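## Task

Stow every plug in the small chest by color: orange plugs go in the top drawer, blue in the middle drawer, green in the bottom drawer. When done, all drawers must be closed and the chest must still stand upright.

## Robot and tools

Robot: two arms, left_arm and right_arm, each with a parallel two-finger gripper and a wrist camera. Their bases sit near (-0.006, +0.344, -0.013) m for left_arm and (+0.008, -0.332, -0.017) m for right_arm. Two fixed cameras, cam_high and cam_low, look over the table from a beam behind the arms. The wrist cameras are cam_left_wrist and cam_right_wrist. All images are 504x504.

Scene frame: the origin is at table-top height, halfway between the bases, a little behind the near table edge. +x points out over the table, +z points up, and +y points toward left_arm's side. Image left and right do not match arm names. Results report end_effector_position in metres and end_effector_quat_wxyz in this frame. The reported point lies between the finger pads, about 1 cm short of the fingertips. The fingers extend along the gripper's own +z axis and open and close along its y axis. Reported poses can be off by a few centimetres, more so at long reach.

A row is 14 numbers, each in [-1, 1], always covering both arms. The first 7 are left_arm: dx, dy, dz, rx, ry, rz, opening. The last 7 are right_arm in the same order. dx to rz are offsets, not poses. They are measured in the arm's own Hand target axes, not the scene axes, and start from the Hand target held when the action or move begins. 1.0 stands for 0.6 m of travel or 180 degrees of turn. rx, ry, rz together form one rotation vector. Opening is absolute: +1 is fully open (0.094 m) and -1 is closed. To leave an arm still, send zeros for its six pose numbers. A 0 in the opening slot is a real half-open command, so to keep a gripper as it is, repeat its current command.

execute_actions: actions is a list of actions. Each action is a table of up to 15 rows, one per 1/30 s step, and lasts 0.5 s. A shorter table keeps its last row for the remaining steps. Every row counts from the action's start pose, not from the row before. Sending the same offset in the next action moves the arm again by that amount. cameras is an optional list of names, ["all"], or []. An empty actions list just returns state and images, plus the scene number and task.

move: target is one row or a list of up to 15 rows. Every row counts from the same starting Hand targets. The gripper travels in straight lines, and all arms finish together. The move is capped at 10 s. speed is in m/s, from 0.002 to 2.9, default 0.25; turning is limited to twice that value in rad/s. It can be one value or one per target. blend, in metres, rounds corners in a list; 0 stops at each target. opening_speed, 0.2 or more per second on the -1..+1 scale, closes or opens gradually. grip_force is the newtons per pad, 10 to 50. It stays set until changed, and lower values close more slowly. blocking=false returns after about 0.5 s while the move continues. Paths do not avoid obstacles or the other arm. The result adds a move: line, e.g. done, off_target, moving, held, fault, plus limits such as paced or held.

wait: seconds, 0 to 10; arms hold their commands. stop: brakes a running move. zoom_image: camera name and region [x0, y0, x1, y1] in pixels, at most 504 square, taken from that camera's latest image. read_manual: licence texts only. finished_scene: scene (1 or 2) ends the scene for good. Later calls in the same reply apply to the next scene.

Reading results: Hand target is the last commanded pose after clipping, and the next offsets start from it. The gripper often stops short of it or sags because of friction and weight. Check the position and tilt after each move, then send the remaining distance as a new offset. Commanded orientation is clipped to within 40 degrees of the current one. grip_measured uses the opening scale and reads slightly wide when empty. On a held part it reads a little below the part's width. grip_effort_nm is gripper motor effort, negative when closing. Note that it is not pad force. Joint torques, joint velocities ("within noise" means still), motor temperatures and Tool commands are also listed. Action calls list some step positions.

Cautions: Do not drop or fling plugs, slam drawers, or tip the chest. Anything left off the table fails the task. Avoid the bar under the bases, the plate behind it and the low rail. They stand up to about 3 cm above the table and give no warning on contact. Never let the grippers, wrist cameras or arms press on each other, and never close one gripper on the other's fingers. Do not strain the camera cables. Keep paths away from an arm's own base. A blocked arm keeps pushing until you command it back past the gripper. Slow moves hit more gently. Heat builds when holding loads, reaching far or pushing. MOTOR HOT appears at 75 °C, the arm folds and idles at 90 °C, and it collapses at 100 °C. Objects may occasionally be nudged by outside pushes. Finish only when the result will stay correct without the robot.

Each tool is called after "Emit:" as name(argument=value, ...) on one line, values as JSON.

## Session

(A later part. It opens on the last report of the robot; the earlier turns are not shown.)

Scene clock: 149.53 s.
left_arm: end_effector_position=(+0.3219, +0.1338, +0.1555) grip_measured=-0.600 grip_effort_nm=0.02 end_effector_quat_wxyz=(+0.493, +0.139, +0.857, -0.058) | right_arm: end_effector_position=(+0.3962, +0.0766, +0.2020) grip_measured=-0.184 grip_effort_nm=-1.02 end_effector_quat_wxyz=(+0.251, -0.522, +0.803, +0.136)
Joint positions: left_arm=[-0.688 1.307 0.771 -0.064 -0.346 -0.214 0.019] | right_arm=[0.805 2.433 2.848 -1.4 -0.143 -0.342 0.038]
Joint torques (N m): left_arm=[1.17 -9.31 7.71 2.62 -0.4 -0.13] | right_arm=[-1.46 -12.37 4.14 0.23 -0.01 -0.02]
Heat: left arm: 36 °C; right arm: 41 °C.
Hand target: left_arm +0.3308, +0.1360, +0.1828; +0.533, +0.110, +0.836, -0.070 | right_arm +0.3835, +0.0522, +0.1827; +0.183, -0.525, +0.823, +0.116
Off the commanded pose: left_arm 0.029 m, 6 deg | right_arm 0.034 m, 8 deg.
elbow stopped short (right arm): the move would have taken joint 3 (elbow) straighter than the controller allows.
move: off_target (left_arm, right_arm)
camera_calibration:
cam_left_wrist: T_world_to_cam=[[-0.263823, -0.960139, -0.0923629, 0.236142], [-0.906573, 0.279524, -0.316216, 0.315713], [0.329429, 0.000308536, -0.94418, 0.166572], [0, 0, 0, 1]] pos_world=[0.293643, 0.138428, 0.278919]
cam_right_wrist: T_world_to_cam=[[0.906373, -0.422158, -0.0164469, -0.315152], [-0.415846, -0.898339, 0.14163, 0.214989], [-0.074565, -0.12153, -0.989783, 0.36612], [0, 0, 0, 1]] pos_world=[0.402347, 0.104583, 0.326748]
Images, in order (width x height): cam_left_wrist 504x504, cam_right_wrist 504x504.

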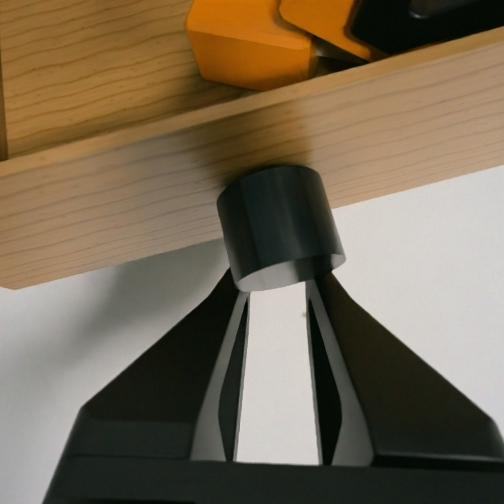

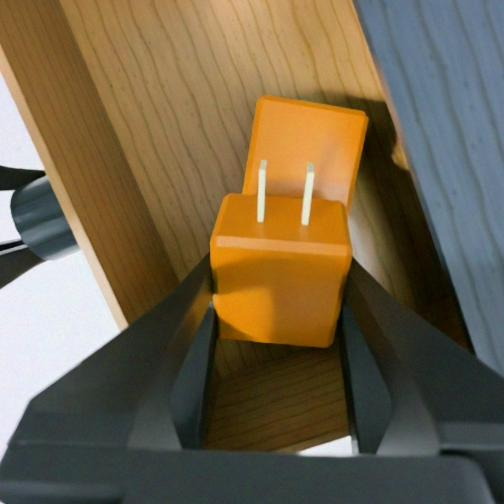

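Emit:
move(target=[[0,0,0,0,0,0,-0.6,-0.081,0.014,-0.067,0,0,0,-0.35],[0,0,0,0,0,0,-0.6,-0.107,0.0315,-0.055,0,0,0,-0.35],[0,0,0,0,0,0,-0.6,-0.051,0.03,0.057,0,0,0,-0.35]], cameras=["cam_left_wrist","cam_right_wrist"], speed=0.12, blend=[0.01,0.005,0])

Scene clock: 152.97 s.
left_arm: end_effector_position=(+0.3218, +0.1341, +0.1552) grip_measured=-0.600 grip_effort_nm=0.02 end_effector_quat_wxyz=(+0.492, +0.139, +0.857, -0.058) | right_arm: end_effector_position=(+0.3991, +0.0960, +0.2009) grip_measured=-0.184 grip_effort_nm=-1.02 end_effector_quat_wxyz=(+0.274, -0.503, +0.809, +0.133)
Joint positions: left_arm=[-0.688 1.307 0.771 -0.066 -0.347 -0.215 0.019] | right_arm=[0.841 2.455 2.856 -1.336 -0.095 -0.278 0.038]
Joint torques (N m): left_arm=[1.17 -9.18 7.6 2.66 -0.42 -0.2] | right_arm=[0.81 -8.23 5.53 0.76 -0.18 -0.04]
Heat: left arm: 37 °C; right arm: 42 °C.
Hand target: left_arm +0.3308, +0.1360, +0.1828; +0.533, +0.110, +0.836, -0.070 | right_arm +0.3850, +0.0980, +0.1646; +0.183, -0.525, +0.823, +0.116
Off the commanded pose: left_arm 0.029 m, 6 deg | right_arm 0.039 m, 11 deg.
elbow stopped short (right arm): the move would have taken joint 3 (elbow) straighter than the controller allows.
move: off_target (left_arm, right_arm)
camera_calibration:
cam_left_wrist: T_world_to_cam=[[-0.263106, -0.960248, -0.0932669, 0.236293], [-0.907215, 0.279142, -0.314708, 0.315503], [0.328232, 0.00181151, -0.944595, 0.166513], [0, 0, 0, 1]] pos_world=[0.293744, 0.138528, 0.278617]
cam_right_wrist: T_world_to_cam=[[0.88642, -0.462881, 0.000869921, -0.301308], [-0.460479, -0.881626, 0.103418, 0.257648], [-0.0471031, -0.092072, -0.994638, 0.354853], [0, 0, 0, 1]] pos_world=[0.402442, 0.120352, 0.326567]
Images, in order (width x height): cam_left_wrist 504x504, cam_right_wrist 504x504.

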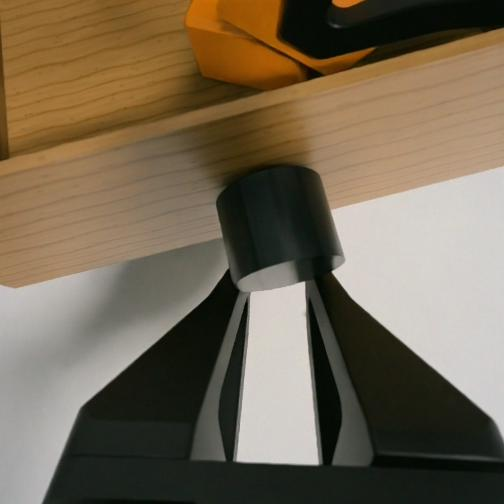

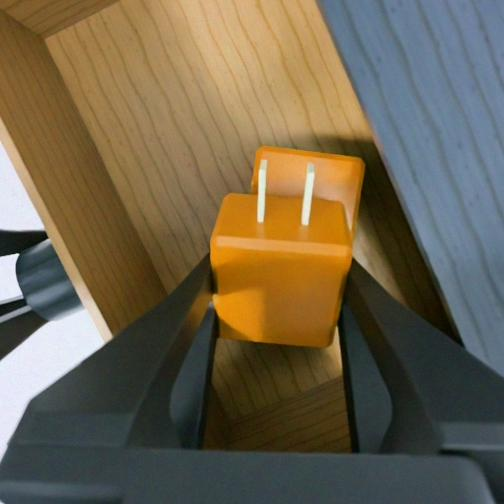

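Emit:
move(target=[[0,0,0,0,0,0,0.1,0,0,0,0,0,0,-0.35],[0.061,-0.039,-0.131,0,0,0,0.1,-0.0625,0.0015,-0.127,0,0,0,-0.35],[0.061,-0.039,-0.131,0,0,0,0.1,-0.1725,0.049,-0.076,0,0,0,-0.35]], cameras=["all"], speed=0.15, blend=[0,0.01,0])

Scene clock: 156.83 s.
left_arm: end_effector_position=(+0.2408, +0.1347, +0.1745) grip_measured=+0.097 grip_effort_nm=0.14 end_effector_quat_wxyz=(+0.521, +0.124, +0.842, -0.064) | right_arm: end_effector_position=(+0.3849, +0.1699, +0.2495) grip_measured=-0.184 grip_effort_nm=-1.02 end_effector_quat_wxyz=(+0.383, -0.480, +0.765, +0.196)
Joint positions: left_arm=[-0.976 1.032 0.663 -0.25 -0.614 -0.393 0.052] | right_arm=[0.947 2.452 2.858 -1.067 -0.073 -0.181 0.038]
Joint torques (N m): left_arm=[-0.21 -5.14 7.47 2.01 -0.45 -0.14] | right_arm=[-0.08 -11.14 6.97 1.93 0.04 0.1]
Heat: left arm: 36 °C; right arm: 42 °C.
Hand target: left_arm +0.2410, +0.1358, +0.1828; +0.533, +0.110, +0.836, -0.070 | right_arm +0.3898, +0.1780, +0.2497; +0.183, -0.525, +0.823, +0.116
Off the commanded pose: left_arm 0.008 m, 2 deg | right_arm 0.009 m, 26 deg.
elbow stopped short (right arm): the move would have taken joint 3 (elbow) straighter than the controller allows.
move: off_target (right_arm)
camera_calibration:
cam_left_wrist: T_world_to_cam=[[-0.24009, -0.967898, -0.0743703, 0.209532], [-0.891052, 0.250131, -0.378763, 0.259101], [0.385206, -0.0246693, -0.922501, 0.19747], [0, 0, 0, 1]] pos_world=[0.205113, 0.142868, 0.295888]
cam_right_wrist: T_world_to_cam=[[0.891924, -0.452067, 0.0103117, -0.260743], [-0.44431, -0.8804, -0.165786, 0.371903], [0.0840247, 0.143287, -0.986108, 0.316594], [0, 0, 0, 1]] pos_world=[0.371202, 0.164187, 0.376541]

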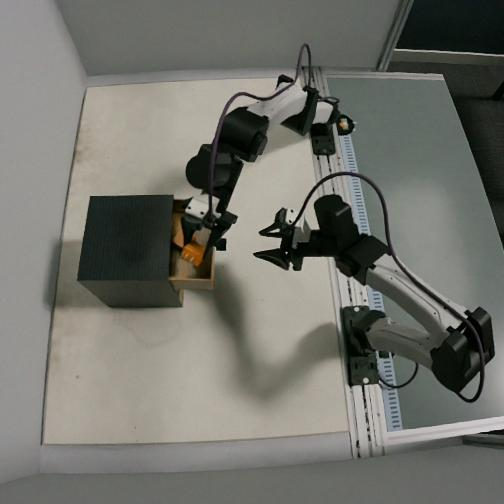

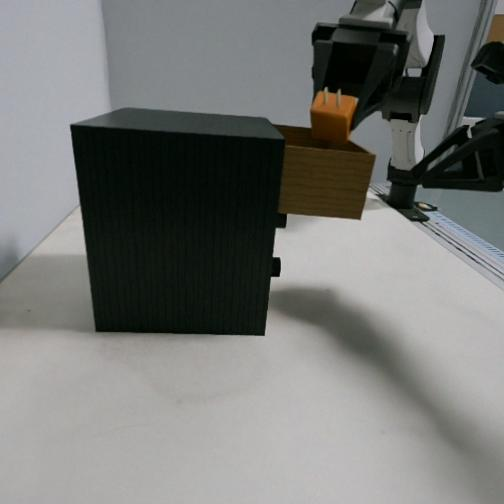

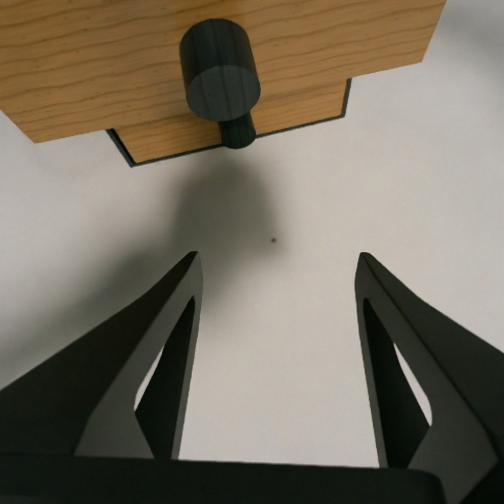

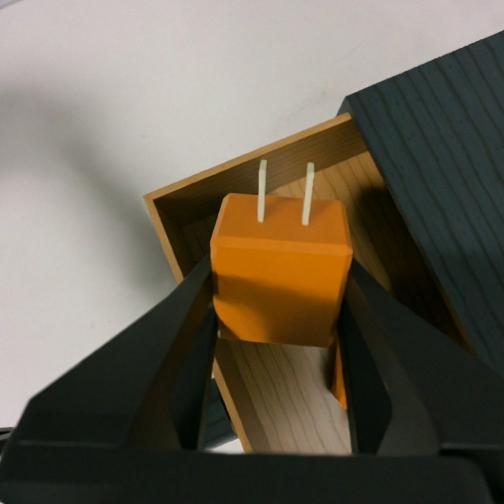

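Emit:
move(target=[[0,0,0,0,0,0,0.1,0.05,-0.012,0.12,0,0,0,-0.35],[0,0,0,0,0,0,0.1,0.05,-0.012,0.12,0,0,0,-0.05],[0,0,0,0,0,0,0.1,0.0007,-0.033,-0.092,0,0,0,-0.05]], cameras=["all"], speed=[0.12,0.1,0.15], opening_speed=1.5)

Scene clock: 163.87 s.
left_arm: end_effector_position=(+0.2408, +0.1347, +0.1745) grip_measured=+0.097 grip_effort_nm=0.14 end_effector_quat_wxyz=(+0.521, +0.124, +0.842, -0.064) | right_arm: end_effector_position=(+0.4034, +0.1533, +0.2555) grip_measured=-0.052 grip_effort_nm=0.10 end_effector_quat_wxyz=(+0.393, -0.467, +0.770, +0.186)
Joint positions: left_arm=[-0.976 1.032 0.663 -0.25 -0.614 -0.393 0.052] | right_arm=[0.908 2.441 2.858 -1.068 -0.07 -0.191 0.045]
Joint torques (N m): left_arm=[-0.23 -5.18 7.49 2.03 -0.4 -0.15] | right_arm=[-0.42 -17.78 6.94 1.73 -0.18 -0.08]
Heat: left arm: 34 °C; right arm: 42 °C.
Hand target: left_arm +0.2410, +0.1358, +0.1828; +0.533, +0.110, +0.836, -0.070 | right_arm +0.3976, +0.1482, +0.2996; +0.183, -0.525, +0.823, +0.117
Off the commanded pose: left_arm 0.008 m, 2 deg | right_arm 0.045 m, 27 deg.
elbow stopped short (right arm): the move would have taken joint 3 (elbow) straighter than the controller allows.
move: off_target (right_arm); target 2's new opening was sent with right_arm's hand 0.042 m and 25 deg from that target
camera_calibration:
cam_left_wrist: T_world_to_cam=[[-0.24009, -0.967898, -0.0743703, 0.209532], [-0.891052, 0.250131, -0.378763, 0.259101], [0.385206, -0.0246693, -0.922501, 0.19747], [0, 0, 0, 1]] pos_world=[0.205113, 0.142868, 0.295888]
cam_right_wrist: T_world_to_cam=[[0.875033, -0.48355, 0.0222927, -0.27622], [-0.472931, -0.863821, -0.173637, 0.377561], [0.103219, 0.141395, -0.984557, 0.315504], [0, 0, 0, 1]] pos_world=[0.387696, 0.147968, 0.382348]

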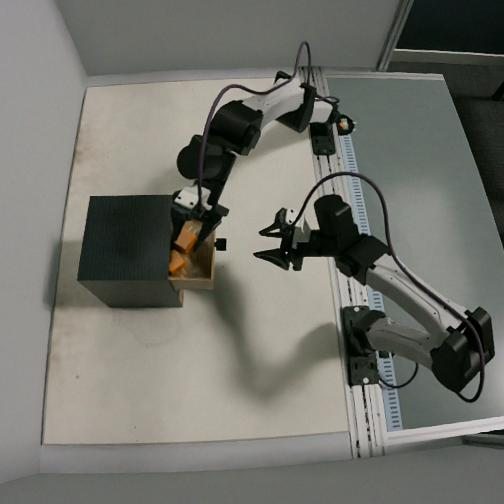

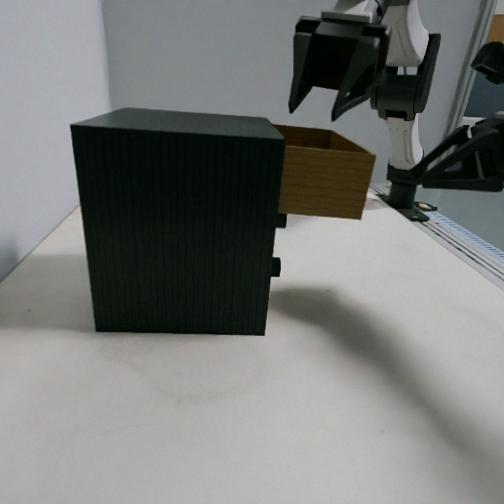

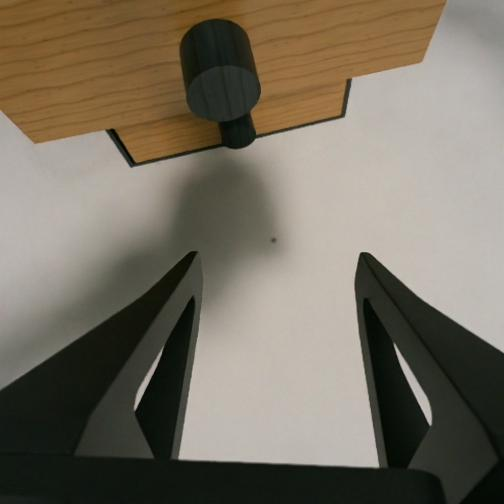

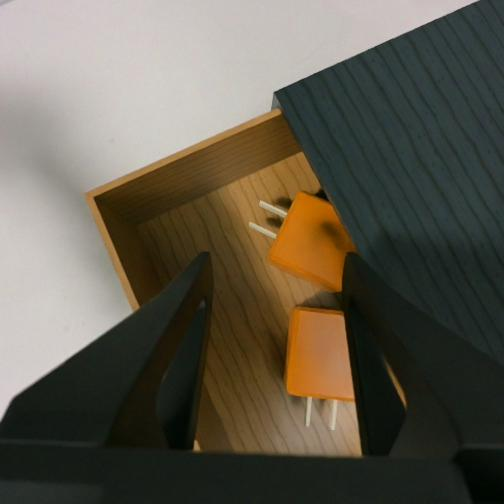

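Emit:
move(target=[[0,0,0,0,0,0,0.3,0.189,-0.06,-0.18,0,0,0,0],[-0.128,0.082,0.306,0,0,0,0.3,0.189,-0.06,-0.18,0,0,0,0],[-0.08,0.052,0.204,0,0,0,0.3,0.189,-0.06,-0.18,0,0,0,0]], cameras=["all"], speed=[0.25,0.09,0.2], blend=[0.02,0,0])

Emit:
zoom_image(camera="cam_left_wrist", region=[0, 0, 504, 400])

Scene clock: 171.07 s.
left_arm: end_effector_position=(+0.3762, +0.1303, +0.1600) grip_measured=+0.298 grip_effort_nm=0.14 end_effector_quat_wxyz=(+0.514, +0.124, +0.846, -0.066) | right_arm: end_effector_position=(+0.3777, +0.0036, +0.3200) grip_measured=-0.002 grip_effort_nm=0.10 end_effector_quat_wxyz=(+0.328, -0.483, +0.799, +0.143)
Joint positions: left_arm=[-0.587 1.479 0.871 0.076 -0.278 -0.17 0.061] | right_arm=[0.725 2.175 2.858 -1.512 -0.158 -0.34 0.047]
Joint torques (N m): left_arm=[0.23 -10.61 6.58 2.31 -0.24 -0.11] | right_arm=[-0.32 -14.01 5.63 1.47 -0.23 -0.06]
Heat: left arm: 34 °C; right arm: 44 °C.
Hand target: left_arm +0.3758, +0.1319, +0.1745; +0.533, +0.110, +0.836, -0.070 | right_arm +0.3676, -0.0017, +0.3493; +0.183, -0.525, +0.823, +0.117
Off the commanded pose: left_arm 0.015 m, 3 deg | right_arm 0.032 m, 18 deg.
elbow stopped short (right arm): the move would have taken joint 3 (elbow) straighter than the controller allows.
move: off_target (left_arm, right_arm); blend cut to 0 m at target 1
camera_calibration:
cam_left_wrist: T_world_to_cam=[[-0.242218, -0.967756, -0.069129, 0.236745], [-0.897046, 0.250526, -0.364068, 0.375118], [0.369647, -0.026172, -0.928803, 0.138826], [0, 0, 0, 1]] pos_world=[0.342525, 0.138768, 0.281876]
cam_right_wrist: T_world_to_cam=[[0.871053, -0.490382, 0.0281344, -0.328004], [-0.490402, -0.871471, -0.00666259, 0.200543], [0.0277855, -0.00799371, -0.999582, 0.436729], [0, 0, 0, 1]] pos_world=[0.371921, 0.0174114, 0.44711]

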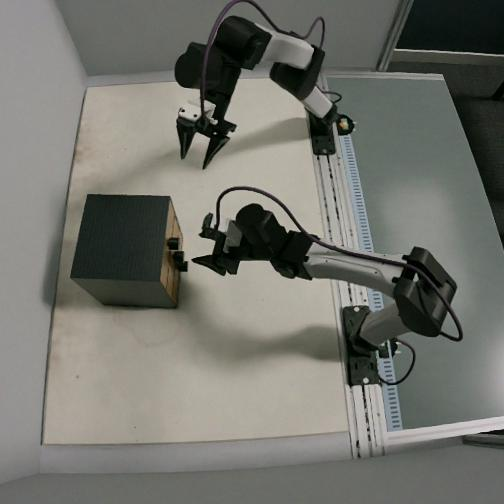

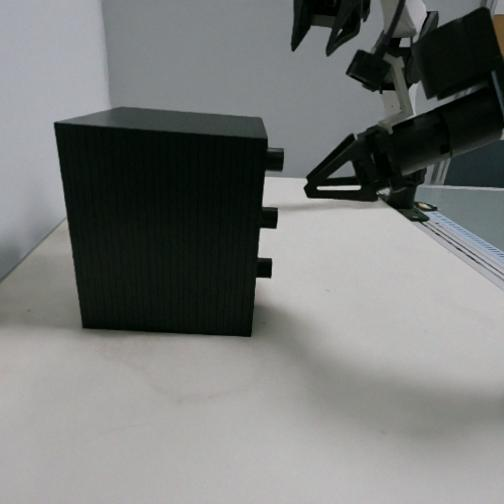

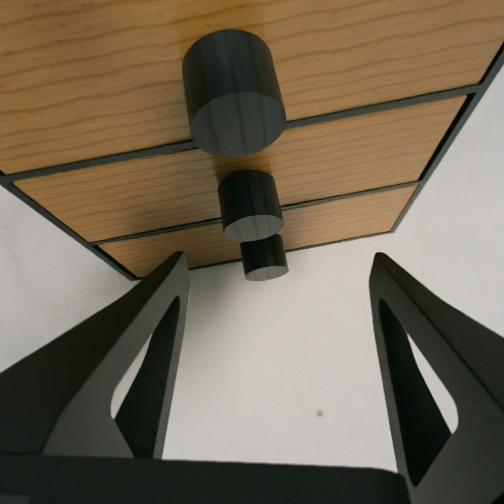

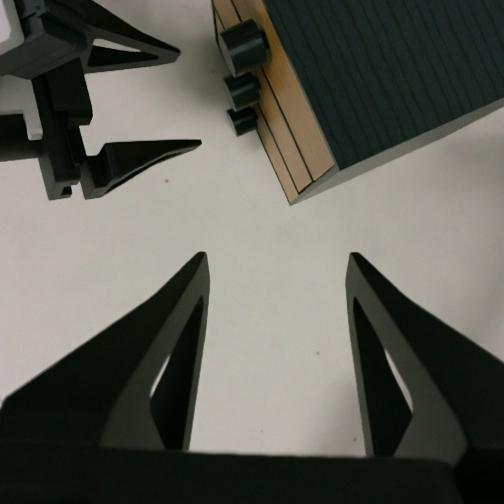

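Scaled by 1.000.

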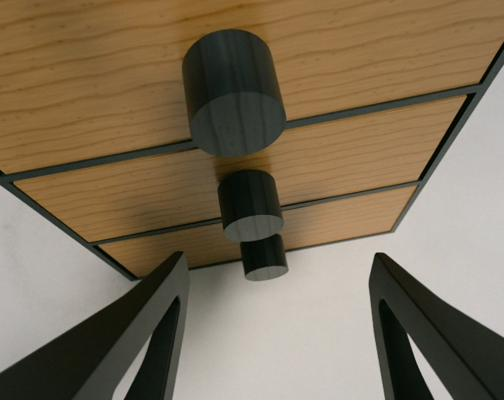

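Emit:
finished_scene(scene=2)

The scene is finished: the task was done.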